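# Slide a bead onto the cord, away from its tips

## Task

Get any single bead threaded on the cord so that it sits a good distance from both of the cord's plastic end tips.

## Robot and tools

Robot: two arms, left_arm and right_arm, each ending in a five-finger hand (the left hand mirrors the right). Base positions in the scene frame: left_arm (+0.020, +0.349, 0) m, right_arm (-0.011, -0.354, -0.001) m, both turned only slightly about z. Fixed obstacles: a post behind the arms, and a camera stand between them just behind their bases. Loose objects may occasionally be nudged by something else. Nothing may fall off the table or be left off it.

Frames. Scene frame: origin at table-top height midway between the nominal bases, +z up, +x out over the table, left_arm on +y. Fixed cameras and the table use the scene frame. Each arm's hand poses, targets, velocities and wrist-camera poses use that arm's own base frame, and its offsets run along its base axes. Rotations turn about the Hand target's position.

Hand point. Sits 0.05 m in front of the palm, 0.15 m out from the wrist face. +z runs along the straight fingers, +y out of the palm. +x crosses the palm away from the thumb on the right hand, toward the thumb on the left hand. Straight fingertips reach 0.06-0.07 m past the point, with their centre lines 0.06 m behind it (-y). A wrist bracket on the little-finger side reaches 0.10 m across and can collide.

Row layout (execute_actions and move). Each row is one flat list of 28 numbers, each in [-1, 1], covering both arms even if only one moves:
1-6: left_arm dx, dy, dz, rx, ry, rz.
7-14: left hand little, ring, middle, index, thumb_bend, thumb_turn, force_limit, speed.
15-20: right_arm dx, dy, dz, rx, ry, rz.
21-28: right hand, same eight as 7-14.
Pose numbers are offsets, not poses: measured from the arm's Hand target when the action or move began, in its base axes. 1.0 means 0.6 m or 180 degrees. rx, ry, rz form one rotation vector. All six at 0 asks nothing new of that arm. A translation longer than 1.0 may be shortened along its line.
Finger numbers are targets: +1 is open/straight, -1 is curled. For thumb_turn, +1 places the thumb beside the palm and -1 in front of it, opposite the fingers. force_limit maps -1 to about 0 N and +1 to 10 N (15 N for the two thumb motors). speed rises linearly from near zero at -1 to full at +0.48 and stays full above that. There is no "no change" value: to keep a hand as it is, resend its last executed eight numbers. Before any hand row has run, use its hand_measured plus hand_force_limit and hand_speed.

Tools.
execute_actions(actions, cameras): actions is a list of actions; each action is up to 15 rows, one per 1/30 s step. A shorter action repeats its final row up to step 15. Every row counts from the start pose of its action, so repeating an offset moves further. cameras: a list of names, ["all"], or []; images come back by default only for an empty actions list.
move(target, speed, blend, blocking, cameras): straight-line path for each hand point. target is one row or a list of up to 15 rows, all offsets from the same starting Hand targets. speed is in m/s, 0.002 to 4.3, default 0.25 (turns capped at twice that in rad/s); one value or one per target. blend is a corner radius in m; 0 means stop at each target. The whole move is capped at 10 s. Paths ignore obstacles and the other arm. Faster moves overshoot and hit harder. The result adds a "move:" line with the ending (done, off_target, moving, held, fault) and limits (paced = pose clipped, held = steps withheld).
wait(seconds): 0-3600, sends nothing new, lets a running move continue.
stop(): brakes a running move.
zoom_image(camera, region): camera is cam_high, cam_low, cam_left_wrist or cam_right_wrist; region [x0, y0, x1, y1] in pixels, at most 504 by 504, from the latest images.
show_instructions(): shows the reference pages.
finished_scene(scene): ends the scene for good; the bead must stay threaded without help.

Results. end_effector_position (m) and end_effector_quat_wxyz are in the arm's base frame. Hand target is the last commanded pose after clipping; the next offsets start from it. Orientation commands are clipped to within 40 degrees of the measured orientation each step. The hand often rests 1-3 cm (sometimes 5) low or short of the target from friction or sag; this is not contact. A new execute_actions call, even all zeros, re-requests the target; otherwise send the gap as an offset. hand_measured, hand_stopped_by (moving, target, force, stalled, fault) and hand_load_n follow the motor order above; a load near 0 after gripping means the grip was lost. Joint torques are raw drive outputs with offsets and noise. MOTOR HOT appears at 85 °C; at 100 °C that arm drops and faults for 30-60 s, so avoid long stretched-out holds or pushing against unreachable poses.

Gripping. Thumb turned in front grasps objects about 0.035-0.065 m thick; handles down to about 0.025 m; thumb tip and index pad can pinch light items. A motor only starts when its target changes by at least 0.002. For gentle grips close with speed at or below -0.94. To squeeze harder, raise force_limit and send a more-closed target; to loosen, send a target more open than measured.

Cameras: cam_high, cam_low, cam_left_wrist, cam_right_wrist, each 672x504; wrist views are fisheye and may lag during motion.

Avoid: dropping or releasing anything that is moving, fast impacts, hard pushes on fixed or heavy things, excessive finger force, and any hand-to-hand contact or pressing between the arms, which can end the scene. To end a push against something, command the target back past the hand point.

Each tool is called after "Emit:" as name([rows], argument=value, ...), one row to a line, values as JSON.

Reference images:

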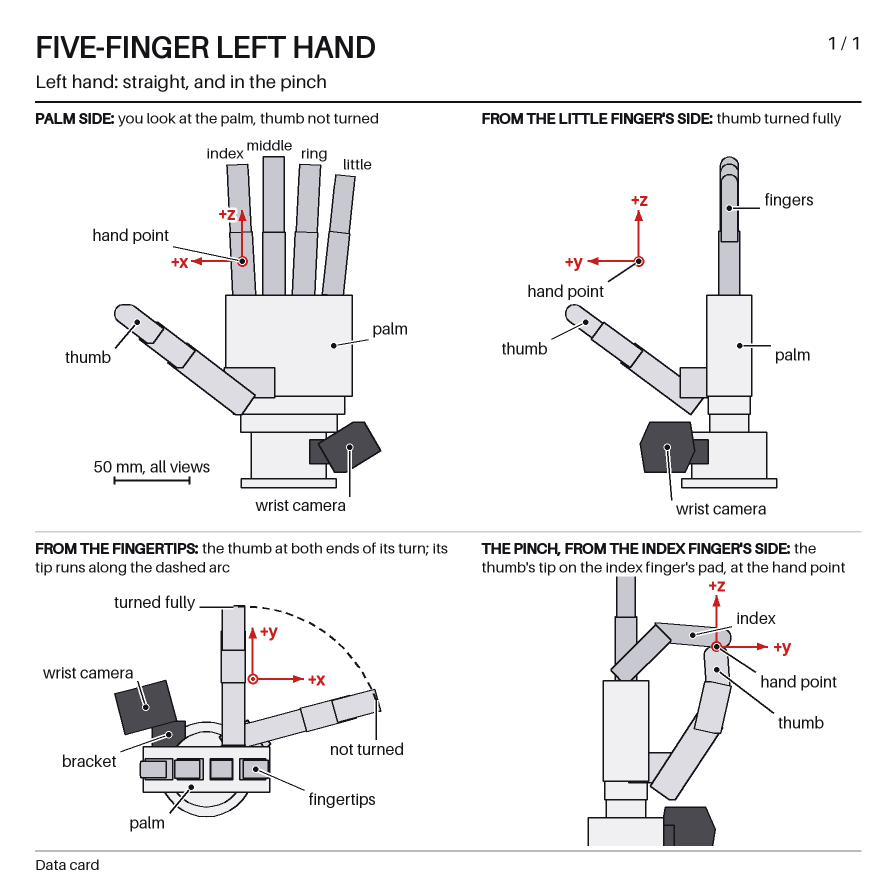

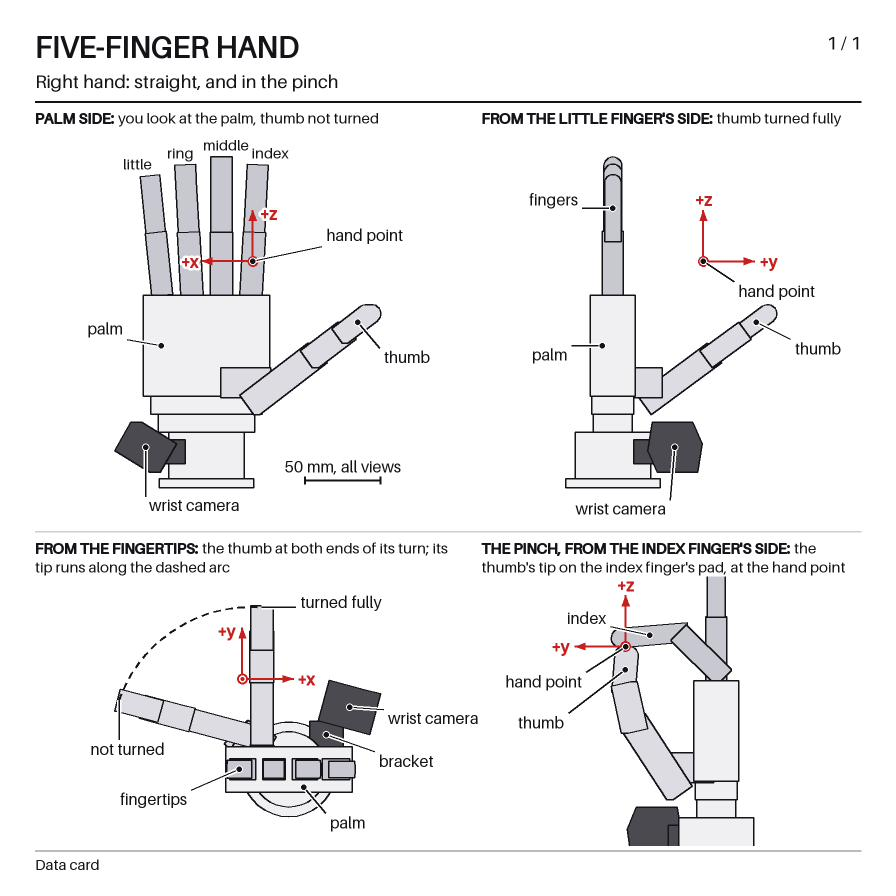

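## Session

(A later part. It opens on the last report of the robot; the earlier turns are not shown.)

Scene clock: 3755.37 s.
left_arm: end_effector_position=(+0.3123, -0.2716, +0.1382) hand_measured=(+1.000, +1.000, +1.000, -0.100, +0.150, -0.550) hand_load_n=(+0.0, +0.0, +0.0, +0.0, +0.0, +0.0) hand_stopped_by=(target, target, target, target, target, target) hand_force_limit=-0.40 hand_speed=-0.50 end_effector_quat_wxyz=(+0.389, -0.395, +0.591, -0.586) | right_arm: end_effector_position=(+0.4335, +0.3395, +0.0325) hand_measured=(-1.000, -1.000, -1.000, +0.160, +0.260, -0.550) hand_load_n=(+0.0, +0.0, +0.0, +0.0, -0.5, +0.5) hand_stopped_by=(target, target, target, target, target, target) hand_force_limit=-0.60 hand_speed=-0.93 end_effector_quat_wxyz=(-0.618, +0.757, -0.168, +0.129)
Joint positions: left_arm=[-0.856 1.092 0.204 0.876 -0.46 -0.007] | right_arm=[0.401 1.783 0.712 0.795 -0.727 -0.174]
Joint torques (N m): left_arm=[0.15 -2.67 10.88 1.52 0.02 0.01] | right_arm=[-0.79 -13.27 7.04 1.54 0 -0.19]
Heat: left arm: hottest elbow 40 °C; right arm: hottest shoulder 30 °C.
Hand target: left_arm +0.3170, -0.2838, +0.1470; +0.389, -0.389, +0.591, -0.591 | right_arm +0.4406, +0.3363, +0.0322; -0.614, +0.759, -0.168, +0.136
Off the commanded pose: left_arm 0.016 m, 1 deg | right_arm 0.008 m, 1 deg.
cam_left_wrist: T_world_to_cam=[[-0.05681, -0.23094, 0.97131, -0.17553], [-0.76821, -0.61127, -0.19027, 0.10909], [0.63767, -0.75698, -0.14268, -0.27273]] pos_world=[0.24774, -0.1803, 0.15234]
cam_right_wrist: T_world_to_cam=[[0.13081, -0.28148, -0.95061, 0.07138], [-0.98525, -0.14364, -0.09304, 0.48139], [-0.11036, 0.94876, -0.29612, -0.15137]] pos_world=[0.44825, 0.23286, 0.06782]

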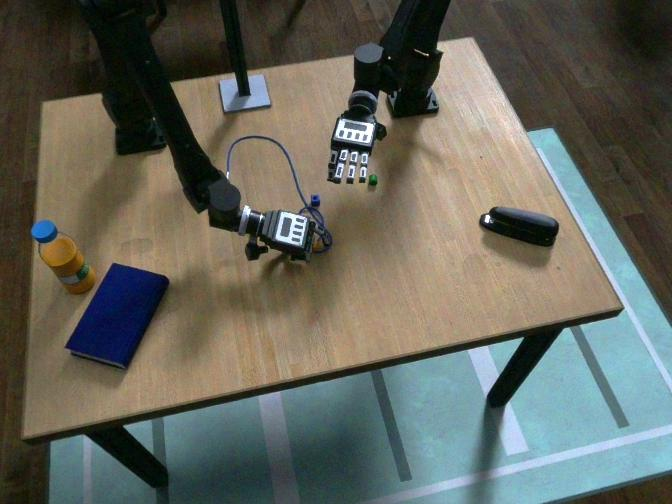

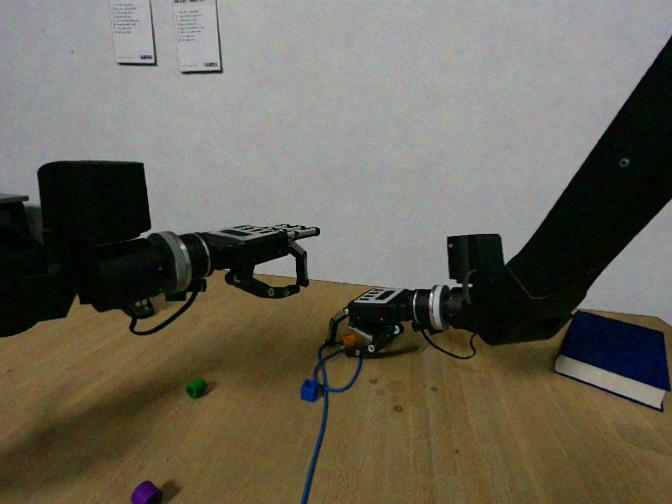

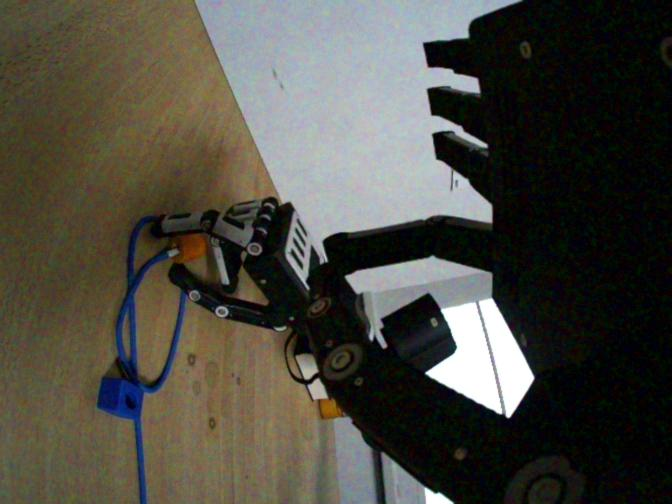

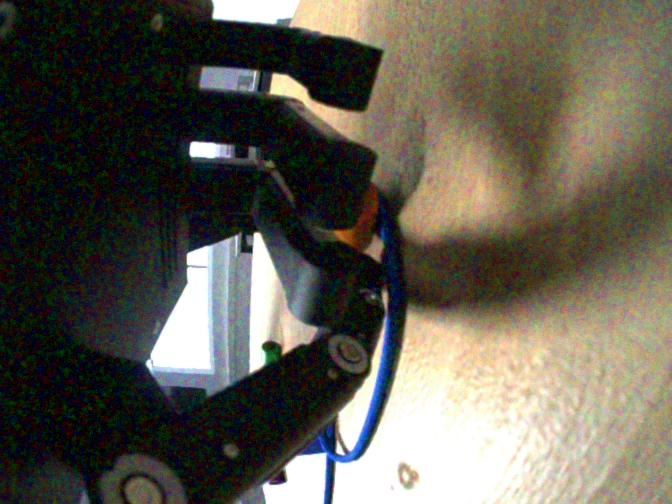

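Emit:
move(target=[0,0,0,0,0,0,1,1,1,-0.10,0.15,-0.55,-0.4,-0.5,0,0,0.0833,0,0,0,-1,-1,-1,0.30,0.26,-0.55,-0.6,-0.93], speed=0.03, cameras=["all"])

Emit:
zoom_image(camera="cam_left_wrist", region=[100, 180, 300, 330])

Emit:
zoom_image(camera="cam_low", region=[280, 270, 440, 410])

Scene clock: 3807.53 s.
left_arm: end_effector_position=(+0.3123, -0.2716, +0.1382) hand_measured=(+1.000, +1.000, +1.000, -0.100, +0.150, -0.550) hand_load_n=(+0.0, +0.0, +0.0, -0.5, +0.0, +0.0) hand_stopped_by=(target, target, target, target, target, target) hand_force_limit=-0.40 hand_speed=-0.50 end_effector_quat_wxyz=(+0.389, -0.395, +0.591, -0.586) | right_arm: end_effector_position=(+0.4254, +0.3356, +0.0668) hand_measured=(-1.000, -1.000, -1.000, +0.300, +0.260, -0.550) hand_load_n=(+0.0, +0.0, +0.0, +0.0, +0.0, +0.0) hand_stopped_by=(target, target, target, target, target, target) hand_force_limit=-0.60 hand_speed=-0.93 end_effector_quat_wxyz=(-0.609, +0.764, -0.176, +0.120)
Joint positions: left_arm=[-0.856 1.092 0.204 0.876 -0.46 -0.007] | right_arm=[0.401 1.658 0.712 0.634 -0.725 -0.179]
Joint torques (N m): left_arm=[0.09 -2.55 10.92 1.54 0.01 0.01] | right_arm=[-0.56 -13.74 9.66 1.68 -0.09 -0.11]
Heat: left arm: hottest elbow 40 °C; right arm: hottest shoulder 30 °C.
Hand target: left_arm +0.3170, -0.2838, +0.1470; +0.389, -0.389, +0.591, -0.591 | right_arm +0.4406, +0.3363, +0.0821; -0.614, +0.759, -0.168, +0.136
Off the commanded pose: left_arm 0.016 m, 1 deg | right_arm 0.022 m, 2 deg.
move: off_target (right_arm)
cam_left_wrist: T_world_to_cam=[[-0.05681, -0.23094, 0.97131, -0.17553], [-0.76821, -0.61127, -0.19027, 0.10909], [0.63767, -0.75698, -0.14268, -0.27273]] pos_world=[0.24774, -0.1803, 0.15234]
cam_right_wrist: T_world_to_cam=[[0.1036, -0.29721, -0.94917, 0.12078], [-0.98756, -0.14421, -0.06264, 0.47507], [-0.11826, 0.94386, -0.30845, -0.13251]] pos_world=[0.44098, 0.22947, 0.10353]

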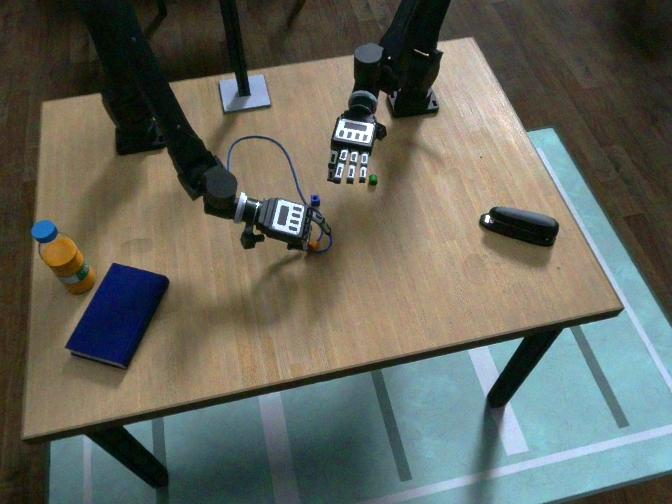

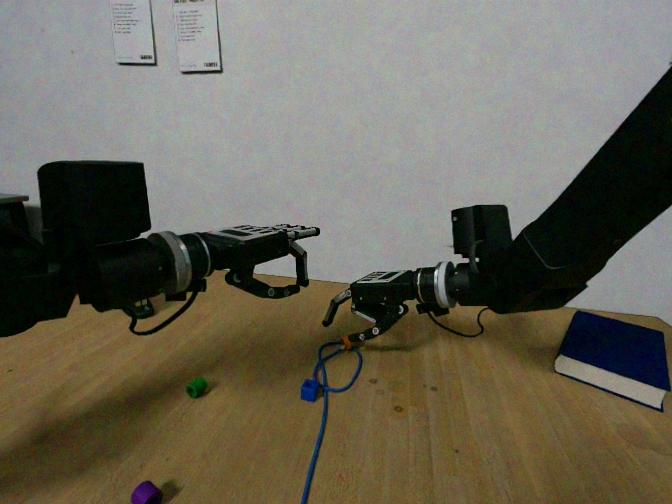

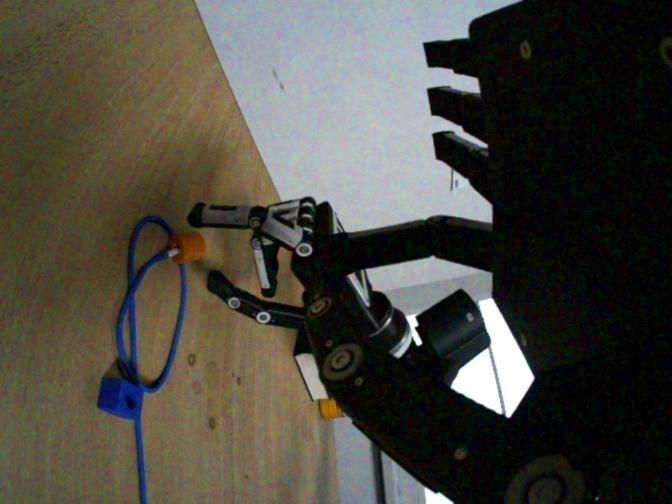

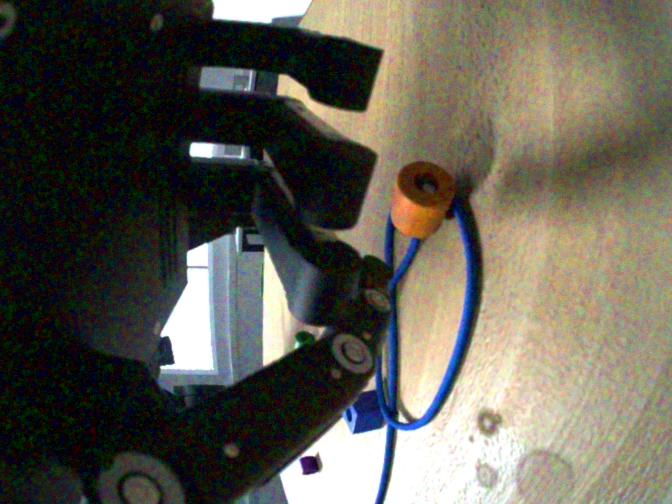

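Scaled by 2.520 from the camera's image (finer frame: 960x720).

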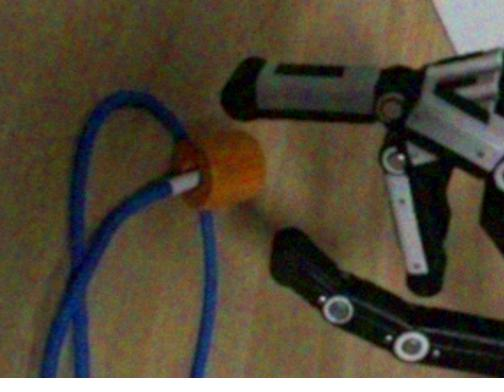

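Scaled by 3.150 from the camera's image (finer frame: 960x720).

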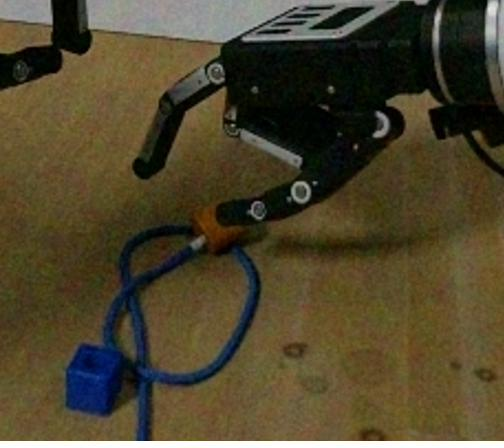

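Emit:
move(target=[0,0,0,0,0,0,1,1,1,-0.10,0.15,-0.55,-0.4,-0.5,0.0317,-0.004,-0.03,0,0,0,-1,-1,-1,0.30,0.26,-0.55,-0.6,-0.93], speed=0.04, cameras=["cam_right_wrist","cam_low","cam_left_wrist"])

Scene clock: 3873.47 s.
left_arm: end_effector_position=(+0.3123, -0.2716, +0.1382) hand_measured=(+1.000, +1.000, +1.000, -0.100, +0.150, -0.550) hand_load_n=(+0.0, +0.0, +0.0, +0.0, +0.0, +0.0) hand_stopped_by=(target, target, target, target, target, target) hand_force_limit=-0.40 hand_speed=-0.50 end_effector_quat_wxyz=(+0.389, -0.395, +0.591, -0.586) | right_arm: end_effector_position=(+0.4397, +0.3318, +0.0586) hand_measured=(-1.000, -1.000, -1.000, +0.300, +0.260, -0.550) hand_load_n=(+0.0, +0.0, +0.0, +0.0, +0.0, +0.0) hand_stopped_by=(target, target, target, target, target, target) hand_force_limit=-0.60 hand_speed=-0.93 end_effector_quat_wxyz=(-0.608, +0.764, -0.177, +0.121)
Joint positions: left_arm=[-0.856 1.092 0.204 0.876 -0.46 -0.007] | right_arm=[0.381 1.701 0.741 0.643 -0.74 -0.187]
Joint torques (N m): left_arm=[0.21 -2.49 10.95 1.51 0.03 0] | right_arm=[-0.97 -11.16 10.43 2.61 -0.31 -0.12]
Heat: left arm: hottest elbow 40 °C; right arm: hottest elbow 33 °C.
Hand target: left_arm +0.3170, -0.2838, +0.1470; +0.389, -0.389, +0.591, -0.591 | right_arm +0.4595, +0.3339, +0.0640; -0.614, +0.759, -0.168, +0.136
Off the commanded pose: left_arm 0.016 m, 1 deg | right_arm 0.021 m, 2 deg.
move: off_target (right_arm)
cam_left_wrist: T_world_to_cam=[[-0.05681, -0.23094, 0.97131, -0.17553], [-0.76821, -0.61127, -0.19027, 0.10909], [0.63767, -0.75698, -0.14268, -0.27273]] pos_world=[0.24774, -0.1803, 0.15234]
cam_right_wrist: T_world_to_cam=[[0.10382, -0.29863, -0.94871, 0.11063], [-0.988, -0.14064, -0.06385, 0.48726], [-0.11436, 0.94395, -0.30965, -0.13159]] pos_world=[0.45488, 0.22578, 0.09532]
Images, in order (width x height): cam_low 672x504, cam_left_wrist 672x504, cam_right_wrist 672x504.

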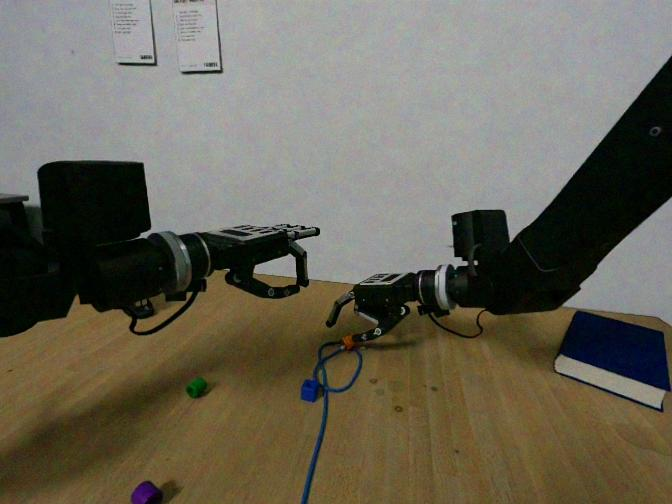

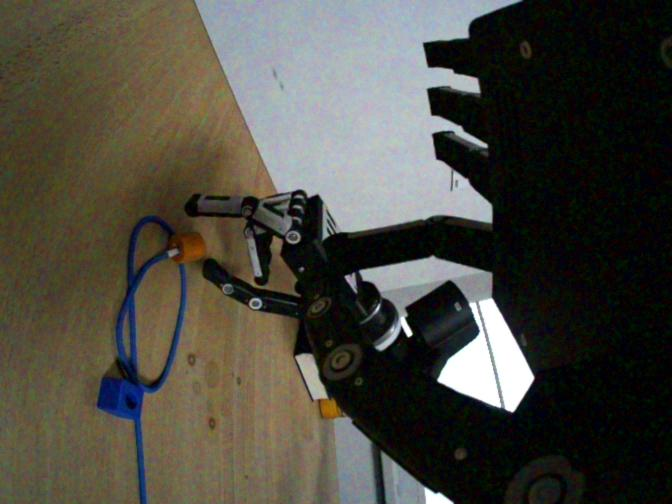

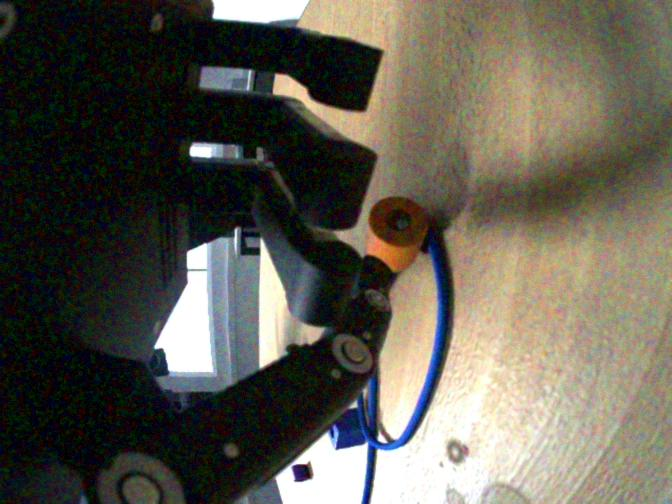

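Emit:
move(target=[0,0,0,0,0,0,1,1,1,-0.10,0.15,-0.55,-0.4,-0.5,0.01,0.0067,-0.035,0,0,0,-1,-1,-1,0.30,0.26,-0.55,-0.6,-0.93], speed=0.03, cameras=["cam_right_wrist","cam_low","cam_left_wrist"])

Scene clock: 3889.47 s.
left_arm: end_effector_position=(+0.3123, -0.2716, +0.1382) hand_measured=(+1.000, +1.000, +1.000, -0.100, +0.150, -0.550) hand_load_n=(+0.0, +0.0, +0.0, +0.0, +0.0, +0.0) hand_stopped_by=(target, target, target, target, target, target) hand_force_limit=-0.40 hand_speed=-0.50 end_effector_quat_wxyz=(+0.389, -0.395, +0.591, -0.586) | right_arm: end_effector_position=(+0.4478, +0.3350, +0.0410) hand_measured=(-1.000, -1.000, -1.000, +0.300, +0.260, -0.550) hand_load_n=(+0.0, +0.0, +0.5, +0.0, +0.0, +0.0) hand_stopped_by=(target, target, target, target, target, target) hand_force_limit=-0.60 hand_speed=-0.93 end_effector_quat_wxyz=(-0.610, +0.763, -0.175, +0.124)
Joint positions: left_arm=[-0.856 1.092 0.204 0.876 -0.46 -0.007] | right_arm=[0.381 1.766 0.756 0.699 -0.74 -0.187]
Joint torques (N m): left_arm=[0.21 -2.67 10.89 1.48 0.03 0] | right_arm=[-0.73 -11.75 9.83 2.67 -0.19 -0.11]
Heat: left arm: hottest elbow 40 °C; right arm: hottest elbow 33 °C.
Hand target: left_arm +0.3170, -0.2838, +0.1470; +0.389, -0.389, +0.591, -0.591 | right_arm +0.4656, +0.3379, +0.0432; -0.614, +0.759, -0.168, +0.136
Off the commanded pose: left_arm 0.016 m, 1 deg | right_arm 0.018 m, 2 deg.
move: off_target (right_arm)
cam_left_wrist: T_world_to_cam=[[-0.05681, -0.23094, 0.97131, -0.17553], [-0.76821, -0.61127, -0.19027, 0.10909], [0.63767, -0.75698, -0.14268, -0.27273]] pos_world=[0.24774, -0.1803, 0.15234]
cam_right_wrist: T_world_to_cam=[[0.10963, -0.29641, -0.94875, 0.09075], [-0.98758, -0.14055, -0.07021, 0.49464], [-0.11254, 0.94466, -0.30813, -0.14021]] pos_world=[0.46277, 0.22888, 0.07762]
Images, in order (width x height): cam_low 672x504, cam_left_wrist 672x504, cam_right_wrist 672x504.

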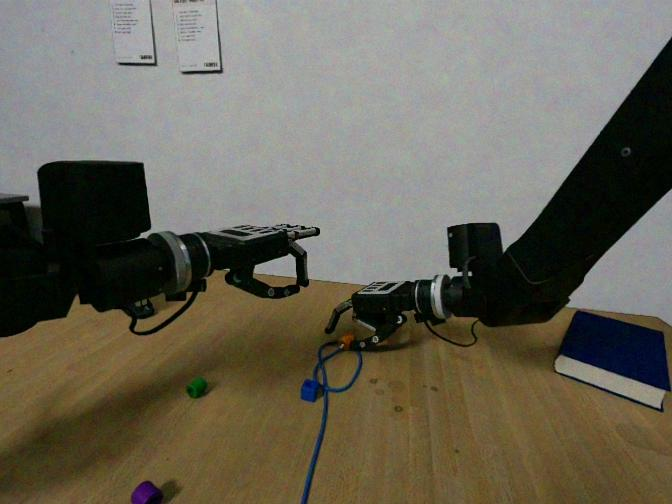

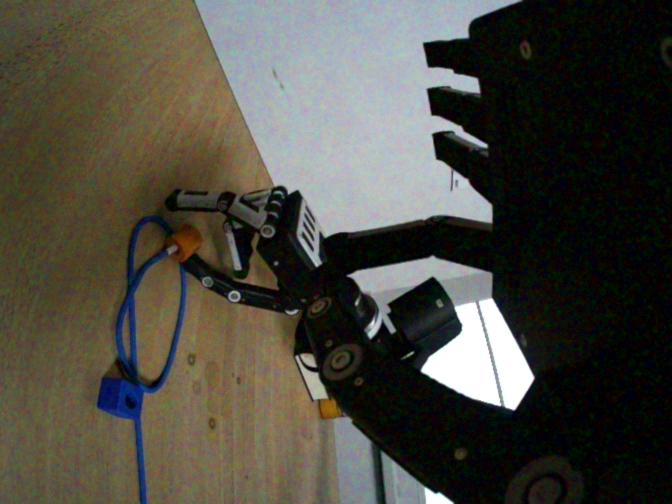

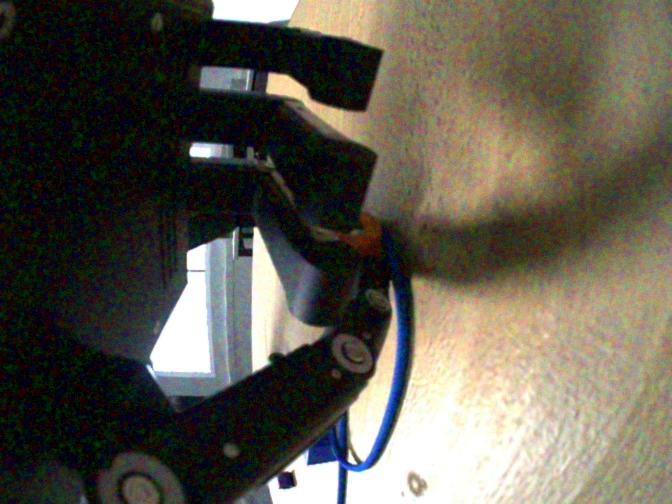

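Emit:
zoom_image(camera="cam_left_wrist", region=[100, 180, 300, 330])

Emit:
zoom_image(camera="cam_low", region=[280, 270, 440, 410])

Emit:
zoom_image(camera="cam_right_wrist", region=[300, 150, 450, 320])

Scaled by 2.520 from the camera's image (finer frame: 960x720).

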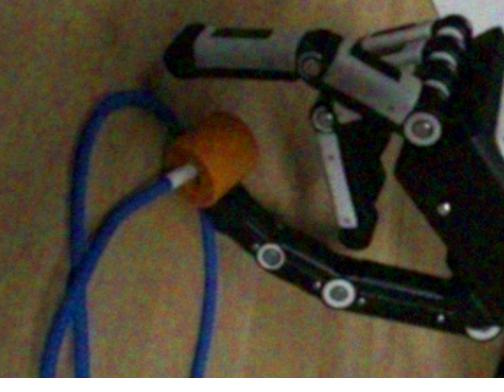

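Scaled by 3.150 from the camera's image (finer frame: 960x720).

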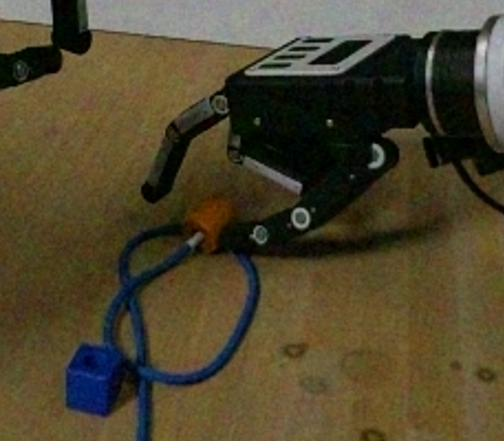

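Scaled by 2.965 from the camera's image (finer frame: 960x720).

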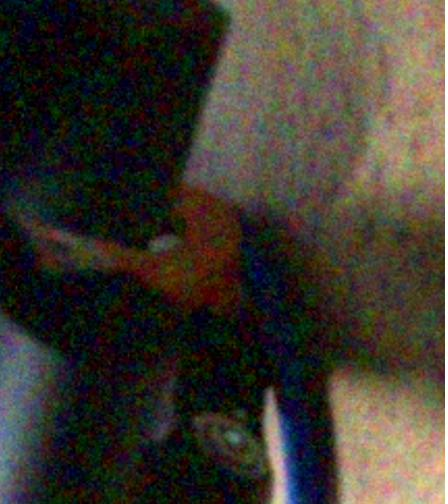

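Emit:
zoom_image(camera="cam_right_wrist", region=[320, 190, 420, 270])

Scaled by 5.040 from the camera's image (finer frame: 960x720).

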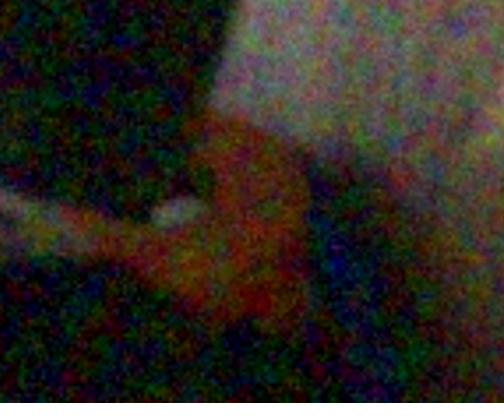

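Emit:
execute_actions([
  [[0,0,0,0,0,0,1,1,1,-0.10,0.15,-0.55,-0.4,-0.5,0,0,0,0,0,0,-1,-1,-1,0.12,0.26,-0.55,-0.6,-0.93]],
  [[0,0,0,0,0,0,1,1,1,-0.10,0.15,-0.55,-0.4,-0.5,0,0,0,0,0,0,-1,-1,-1,0.12,0.26,-0.55,-0.6,-0.93]],
  [[0,0,0,0,0,0,1,1,1,-0.10,0.15,-0.55,-0.4,-0.5,0,0,0,0,0,0,-1,-1,-1,0.12,0.26,-0.55,-0.6,-0.93]],
  [[0,0,0,0,0,0,1,1,1,-0.10,0.15,-0.55,-0.4,-0.5,0,0,0,0,0,0,-1,-1,-1,0.12,0.26,-0.55,-0.6,-0.93]],
], cameras=["cam_right_wrist","cam_low","cam_left_wrist"])

Emit:
zoom_image(camera="cam_left_wrist", region=[100, 180, 300, 330])

Emit:
zoom_image(camera="cam_right_wrist", region=[320, 190, 420, 270])

Scene clock: 3916.07 s.
left_arm: end_effector_position=(+0.3123, -0.2716, +0.1382) hand_measured=(+1.000, +1.000, +1.000, -0.100, +0.150, -0.550) hand_load_n=(+0.0, +0.0, +0.0, +0.0, +0.0, -0.5) hand_stopped_by=(target, target, target, target, target, target) hand_force_limit=-0.40 hand_speed=-0.50 end_effector_quat_wxyz=(+0.389, -0.395, +0.591, -0.586) | right_arm: end_effector_position=(+0.4478, +0.3351, +0.0410) hand_measured=(-1.000, -1.000, -1.000, +0.120, +0.260, -0.550) hand_load_n=(+0.5, +0.0, +0.0, +0.0, +0.0, +0.0) hand_stopped_by=(target, target, target, target, target, target) hand_force_limit=-0.60 hand_speed=-0.93 end_effector_quat_wxyz=(-0.610, +0.763, -0.175, +0.124)
Joint positions: left_arm=[-0.856 1.092 0.204 0.876 -0.46 -0.007] | right_arm=[0.381 1.766 0.756 0.699 -0.74 -0.187]
Joint torques (N m): left_arm=[0.21 -2.55 10.93 1.51 0.03 0] | right_arm=[-0.62 -11.69 9.84 2.71 -0.19 -0.11]
Heat: left arm: hottest elbow 40 °C; right arm: hottest elbow 33 °C.
Hand target: left_arm +0.3170, -0.2838, +0.1470; +0.389, -0.389, +0.591, -0.591 | right_arm +0.4656, +0.3380, +0.0432; -0.614, +0.759, -0.168, +0.136
Off the commanded pose: left_arm 0.016 m, 1 deg | right_arm 0.018 m, 2 deg.
cam_left_wrist: T_world_to_cam=[[-0.05681, -0.23094, 0.97131, -0.17553], [-0.76821, -0.61127, -0.19027, 0.10909], [0.63767, -0.75698, -0.14268, -0.27273]] pos_world=[0.24774, -0.1803, 0.15234]
cam_right_wrist: T_world_to_cam=[[0.1099, -0.29627, -0.94876, 0.09069], [-0.98757, -0.14043, -0.07054, 0.49464], [-0.11233, 0.94473, -0.30802, -0.1403]] pos_world=[0.46277, 0.22888, 0.07772]
Images, in order (width x height): cam_low 672x504, cam_left_wrist 672x504, cam_right_wrist 672x504.

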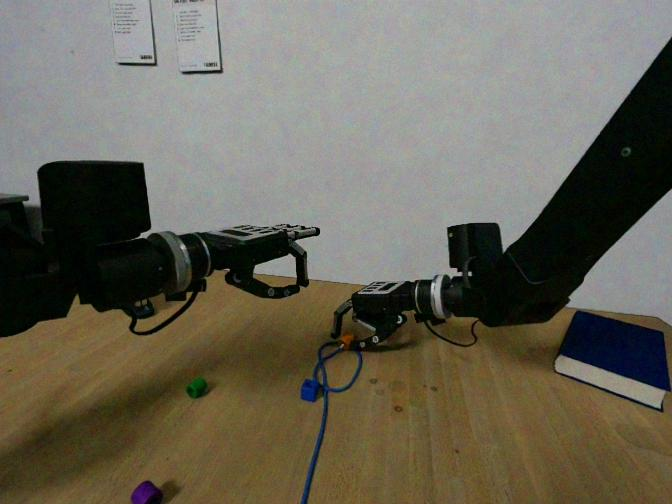

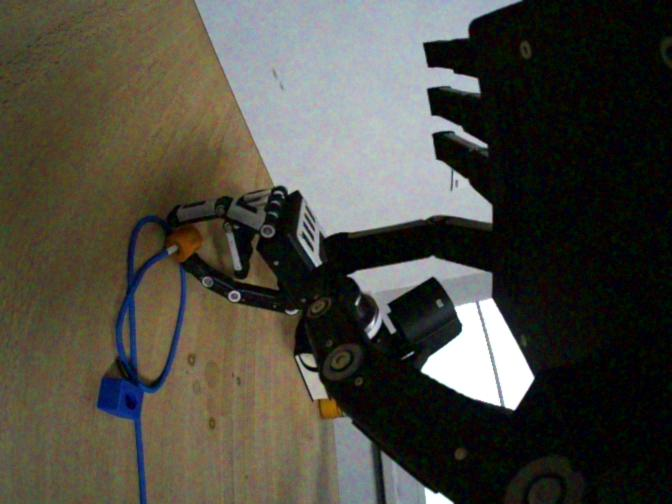

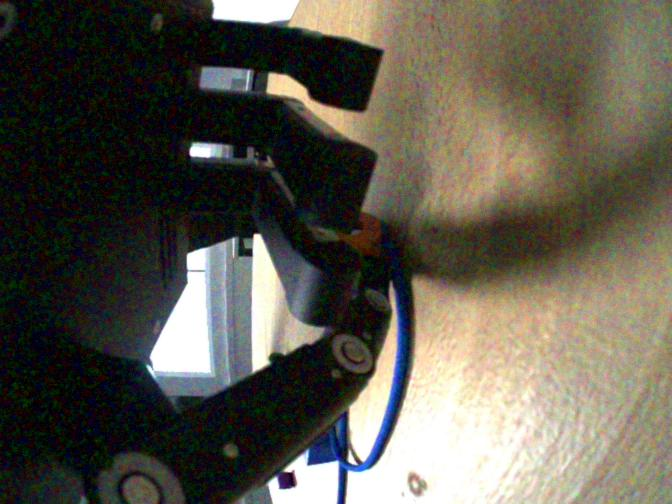

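Scaled by 2.520 from the camera's image (finer frame: 960x720).

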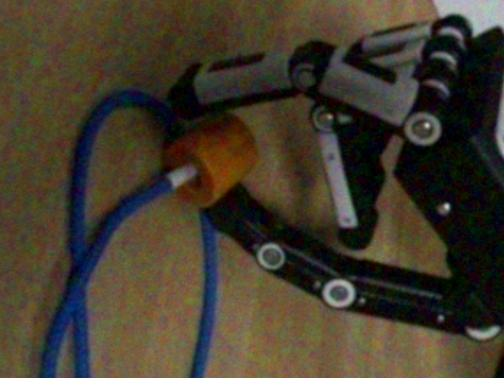

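Scaled by 5.040 from the camera's image (finer frame: 960x720).

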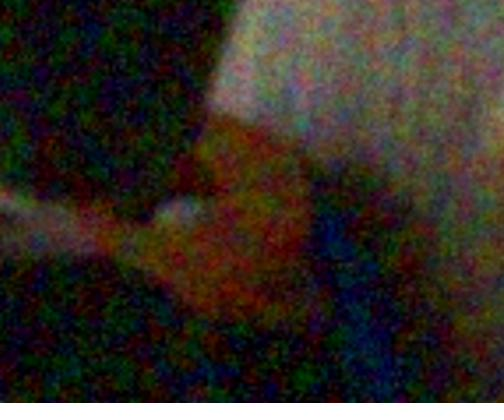

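Emit:
execute_actions([
  [[0,0,0,0,0,0,1,1,1,-0.10,0.15,-0.55,-0.4,-0.5,0,0,0,0,0,0,-1,-1,-1,-0.05,0.26,-0.55,-0.6,-0.93]],
  [[0,0,0,0,0,0,1,1,1,-0.10,0.15,-0.55,-0.4,-0.5,0,0,0,0,0,0,-1,-1,-1,-0.05,0.26,-0.55,-0.6,-0.93]],
  [[0,0,0,0,0,0,1,1,1,-0.10,0.15,-0.55,-0.4,-0.5,0,0,0,0,0,0,-1,-1,-1,-0.05,0.26,-0.55,-0.6,-0.93]],
  [[0,0,0,0,0,0,1,1,1,-0.10,0.15,-0.55,-0.4,-0.5,0,0,0,0,0,0,-1,-1,-1,-0.05,0.26,-0.55,-0.6,-0.93]],
], cameras=["cam_right_wrist","cam_low","cam_left_wrist"])

Emit:
zoom_image(camera="cam_left_wrist", region=[100, 180, 300, 330])

Emit:
zoom_image(camera="cam_right_wrist", region=[320, 190, 420, 270])

Scene clock: 3926.30 s.
left_arm: end_effector_position=(+0.3123, -0.2716, +0.1382) hand_measured=(+1.000, +1.000, +1.000, -0.100, +0.150, -0.550) hand_load_n=(+0.0, +0.0, +0.0, -0.5, +0.0, +0.0) hand_stopped_by=(target, target, target, target, target, target) hand_force_limit=-0.40 hand_speed=-0.50 end_effector_quat_wxyz=(+0.389, -0.395, +0.591, -0.586) | right_arm: end_effector_position=(+0.4479, +0.3351, +0.0412) hand_measured=(-1.000, -1.000, -1.000, +0.004, +0.260, -0.550) hand_load_n=(+0.0, +0.0, +0.0, +2.5, +1.5, +0.0) hand_stopped_by=(target, target, target, force, target, target) hand_force_limit=-0.60 hand_speed=-0.93 end_effector_quat_wxyz=(-0.610, +0.763, -0.175, +0.124)
Joint positions: left_arm=[-0.856 1.092 0.204 0.876 -0.46 -0.007] | right_arm=[0.381 1.766 0.756 0.7 -0.74 -0.187]
Joint torques (N m): left_arm=[0.32 -2.73 10.92 1.55 0.03 -0.03] | right_arm=[-0.79 -11.63 9.83 2.61 -0.19 -0.11]
Heat: left arm: hottest elbow 40 °C; right arm: hottest elbow 33 °C.
Hand target: left_arm +0.3170, -0.2838, +0.1470; +0.389, -0.389, +0.591, -0.591 | right_arm +0.4656, +0.3380, +0.0432; -0.614, +0.759, -0.168, +0.136
Off the commanded pose: left_arm 0.016 m, 1 deg | right_arm 0.018 m, 2 deg.
cam_left_wrist: T_world_to_cam=[[-0.05681, -0.23094, 0.97131, -0.17553], [-0.76821, -0.61127, -0.19027, 0.10909], [0.63767, -0.75698, -0.14268, -0.27273]] pos_world=[0.24774, -0.1803, 0.15234]
cam_right_wrist: T_world_to_cam=[[0.11062, -0.29596, -0.94877, 0.09037], [-0.98752, -0.14043, -0.07133, 0.49478], [-0.11213, 0.94482, -0.3078, -0.14039]] pos_world=[0.46287, 0.22888, 0.07782]
Images, in order (width x height): cam_low 672x504, cam_left_wrist 672x504, cam_right_wrist 672x504.

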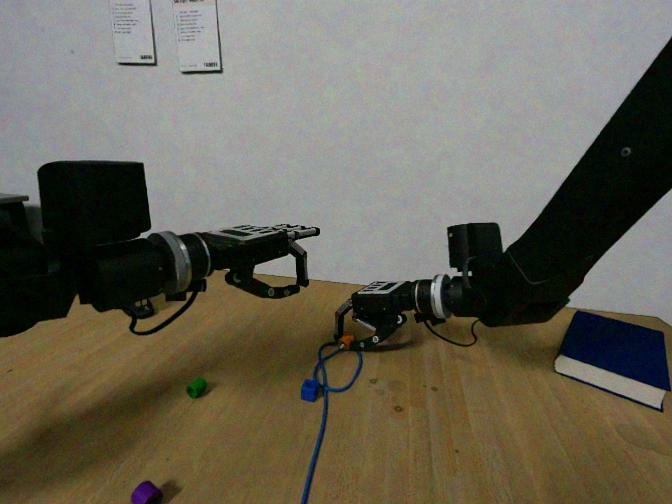

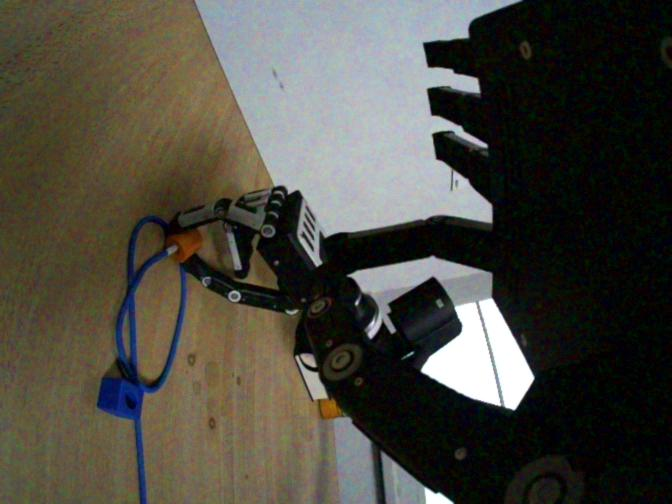

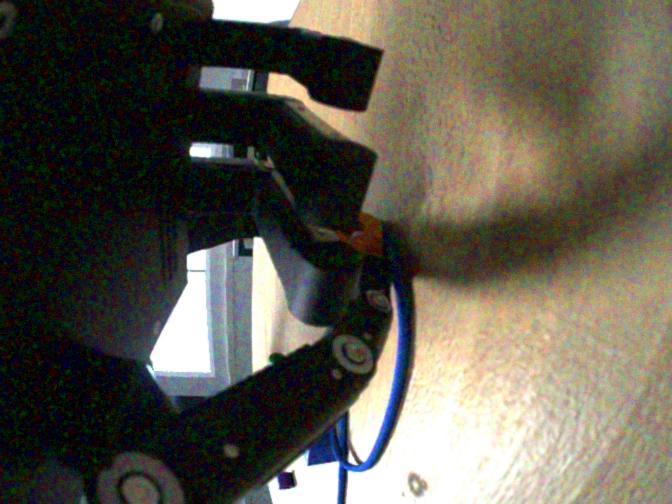

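Scaled by 2.520 from the camera's image (finer frame: 960x720).

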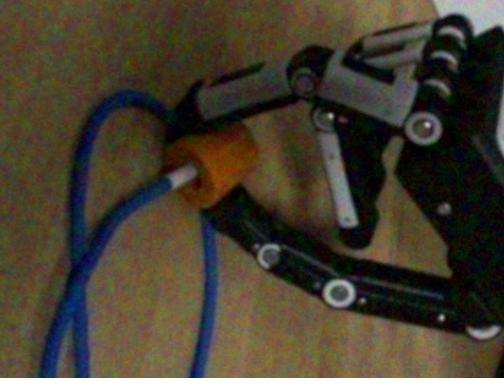

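Scaled by 5.040 from the camera's image (finer frame: 960x720).

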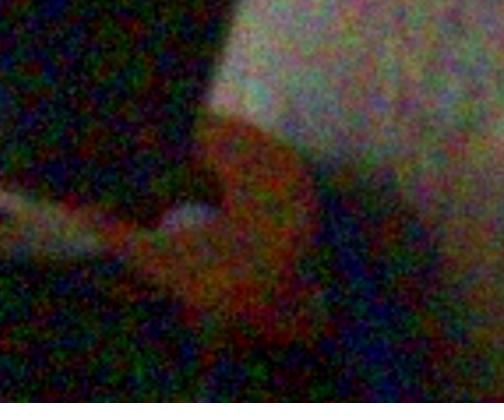

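Emit:
move(target=[0,0,0,0,0,0,1,1,1,-0.10,0.15,-0.55,-0.4,-0.5,0,0,0.075,0,0,0,-1,-1,-1,-0.05,0.26,-0.55,-0.6,-0.93], speed=0.04, cameras=["cam_right_wrist","cam_low","cam_left_wrist"])

Emit:
zoom_image(camera="cam_left_wrist", region=[100, 180, 300, 330])

Emit:
zoom_image(camera="cam_right_wrist", region=[320, 190, 420, 270])

Scene clock: 3960.90 s.
left_arm: end_effector_position=(+0.3123, -0.2716, +0.1382) hand_measured=(+1.000, +1.000, +1.000, -0.100, +0.150, -0.550) hand_load_n=(+0.0, +0.0, +0.0, +0.0, +0.0, +0.0) hand_stopped_by=(target, target, target, target, target, target) hand_force_limit=-0.40 hand_speed=-0.50 end_effector_quat_wxyz=(+0.389, -0.395, +0.591, -0.586) | right_arm: end_effector_position=(+0.4480, +0.3351, +0.0688) hand_measured=(-1.000, -1.000, -1.000, +0.004, +0.260, -0.550) hand_load_n=(+0.0, +0.0, +0.5, +2.5, +1.5, -0.5) hand_stopped_by=(target, target, target, force, target, target) hand_force_limit=-0.60 hand_speed=-0.93 end_effector_quat_wxyz=(-0.607, +0.765, -0.179, +0.119)
Joint positions: left_arm=[-0.856 1.092 0.204 0.876 -0.46 -0.007] | right_arm=[0.381 1.69 0.775 0.589 -0.74 -0.187]
Joint torques (N m): left_arm=[0.26 -2.73 10.89 1.47 0.02 0] | right_arm=[-0.62 -14.45 10.71 1.58 -0.18 -0.1]
Heat: left arm: hottest elbow 40 °C; right arm: hottest elbow 33 °C.
Hand target: left_arm +0.3170, -0.2838, +0.1470; +0.389, -0.389, +0.591, -0.591 | right_arm +0.4656, +0.3380, +0.0883; -0.614, +0.759, -0.168, +0.136
Off the commanded pose: left_arm 0.016 m, 1 deg | right_arm 0.026 m, 3 deg.
move: off_target (right_arm)
cam_left_wrist: T_world_to_cam=[[-0.05681, -0.23094, 0.97131, -0.17553], [-0.76821, -0.61127, -0.19027, 0.10909], [0.63767, -0.75698, -0.14268, -0.27273]] pos_world=[0.24774, -0.1803, 0.15234]
cam_right_wrist: T_world_to_cam=[[0.0968, -0.30153, -0.94853, 0.12462], [-0.98844, -0.14085, -0.0561, 0.49634], [-0.11668, 0.943, -0.31168, -0.12905]] pos_world=[0.46348, 0.22918, 0.10583]
Images, in order (width x height): cam_low 672x504, cam_left_wrist 672x504, cam_right_wrist 672x504.

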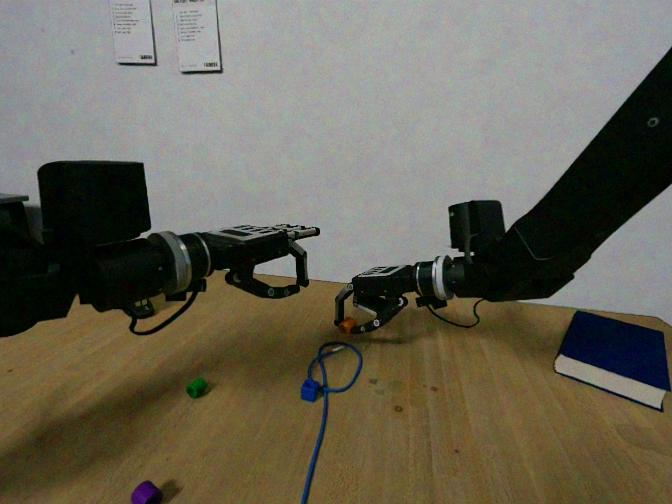

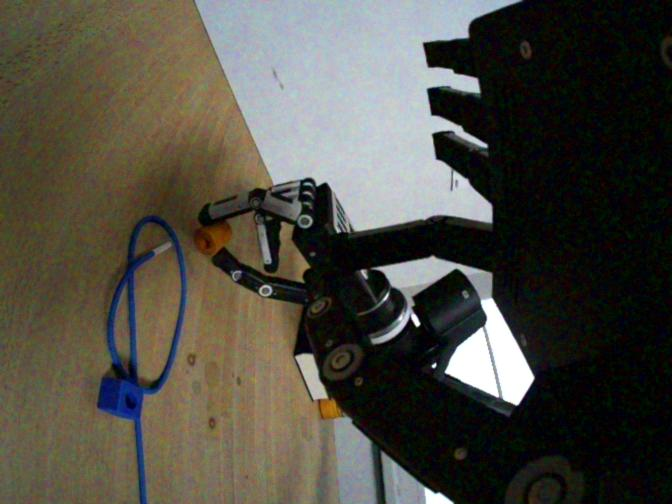

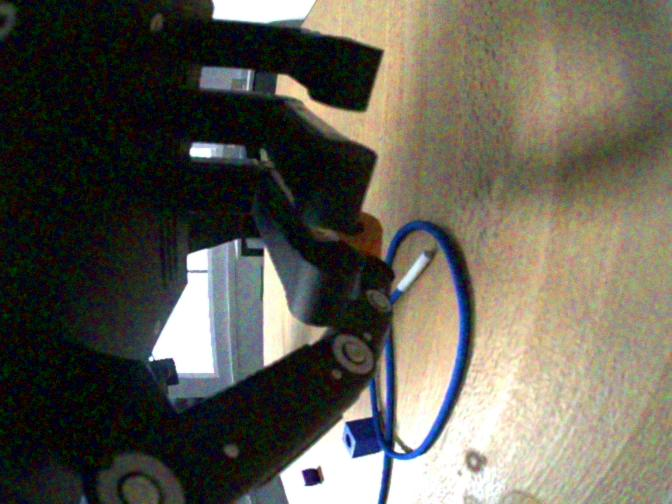

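Scaled by 2.520 from the camera's image (finer frame: 960x720).

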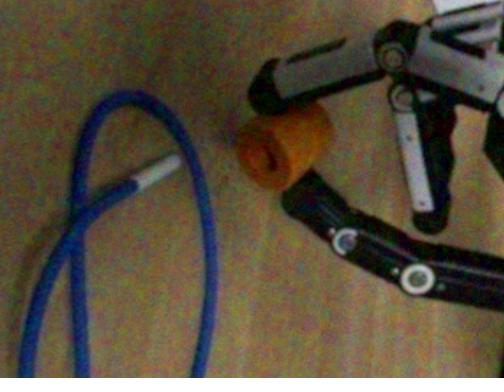

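Scaled by 5.040 from the camera's image (finer frame: 960x720).

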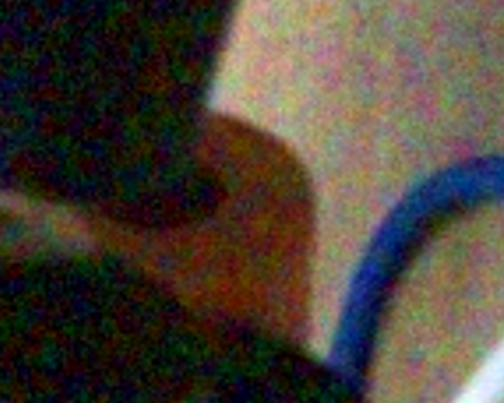

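Emit:
zoom_image(camera="cam_left_wrist", region=[185, 210, 245, 265])

Emit:
zoom_image(camera="cam_low", region=[320, 280, 400, 350])

Scaled by 8.400 from the camera's image (finer frame: 960x720).

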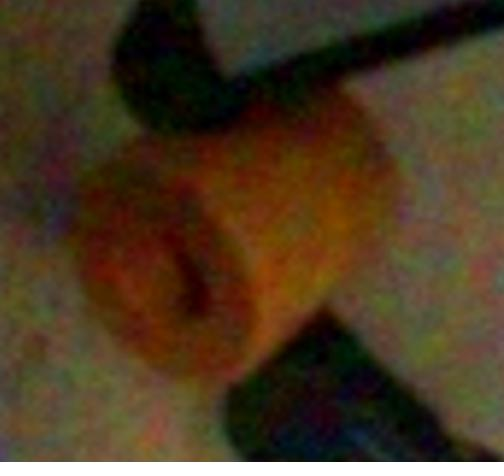

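Scaled by 6.300 from the camera's image (finer frame: 960x720).

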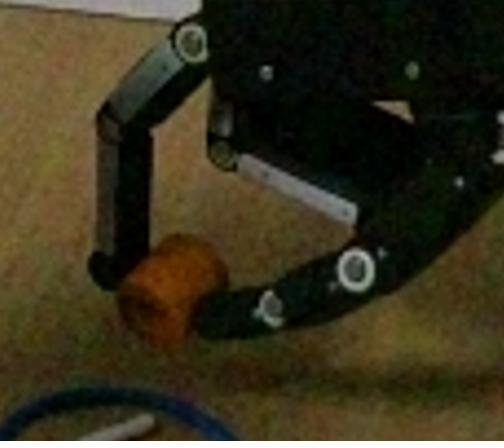

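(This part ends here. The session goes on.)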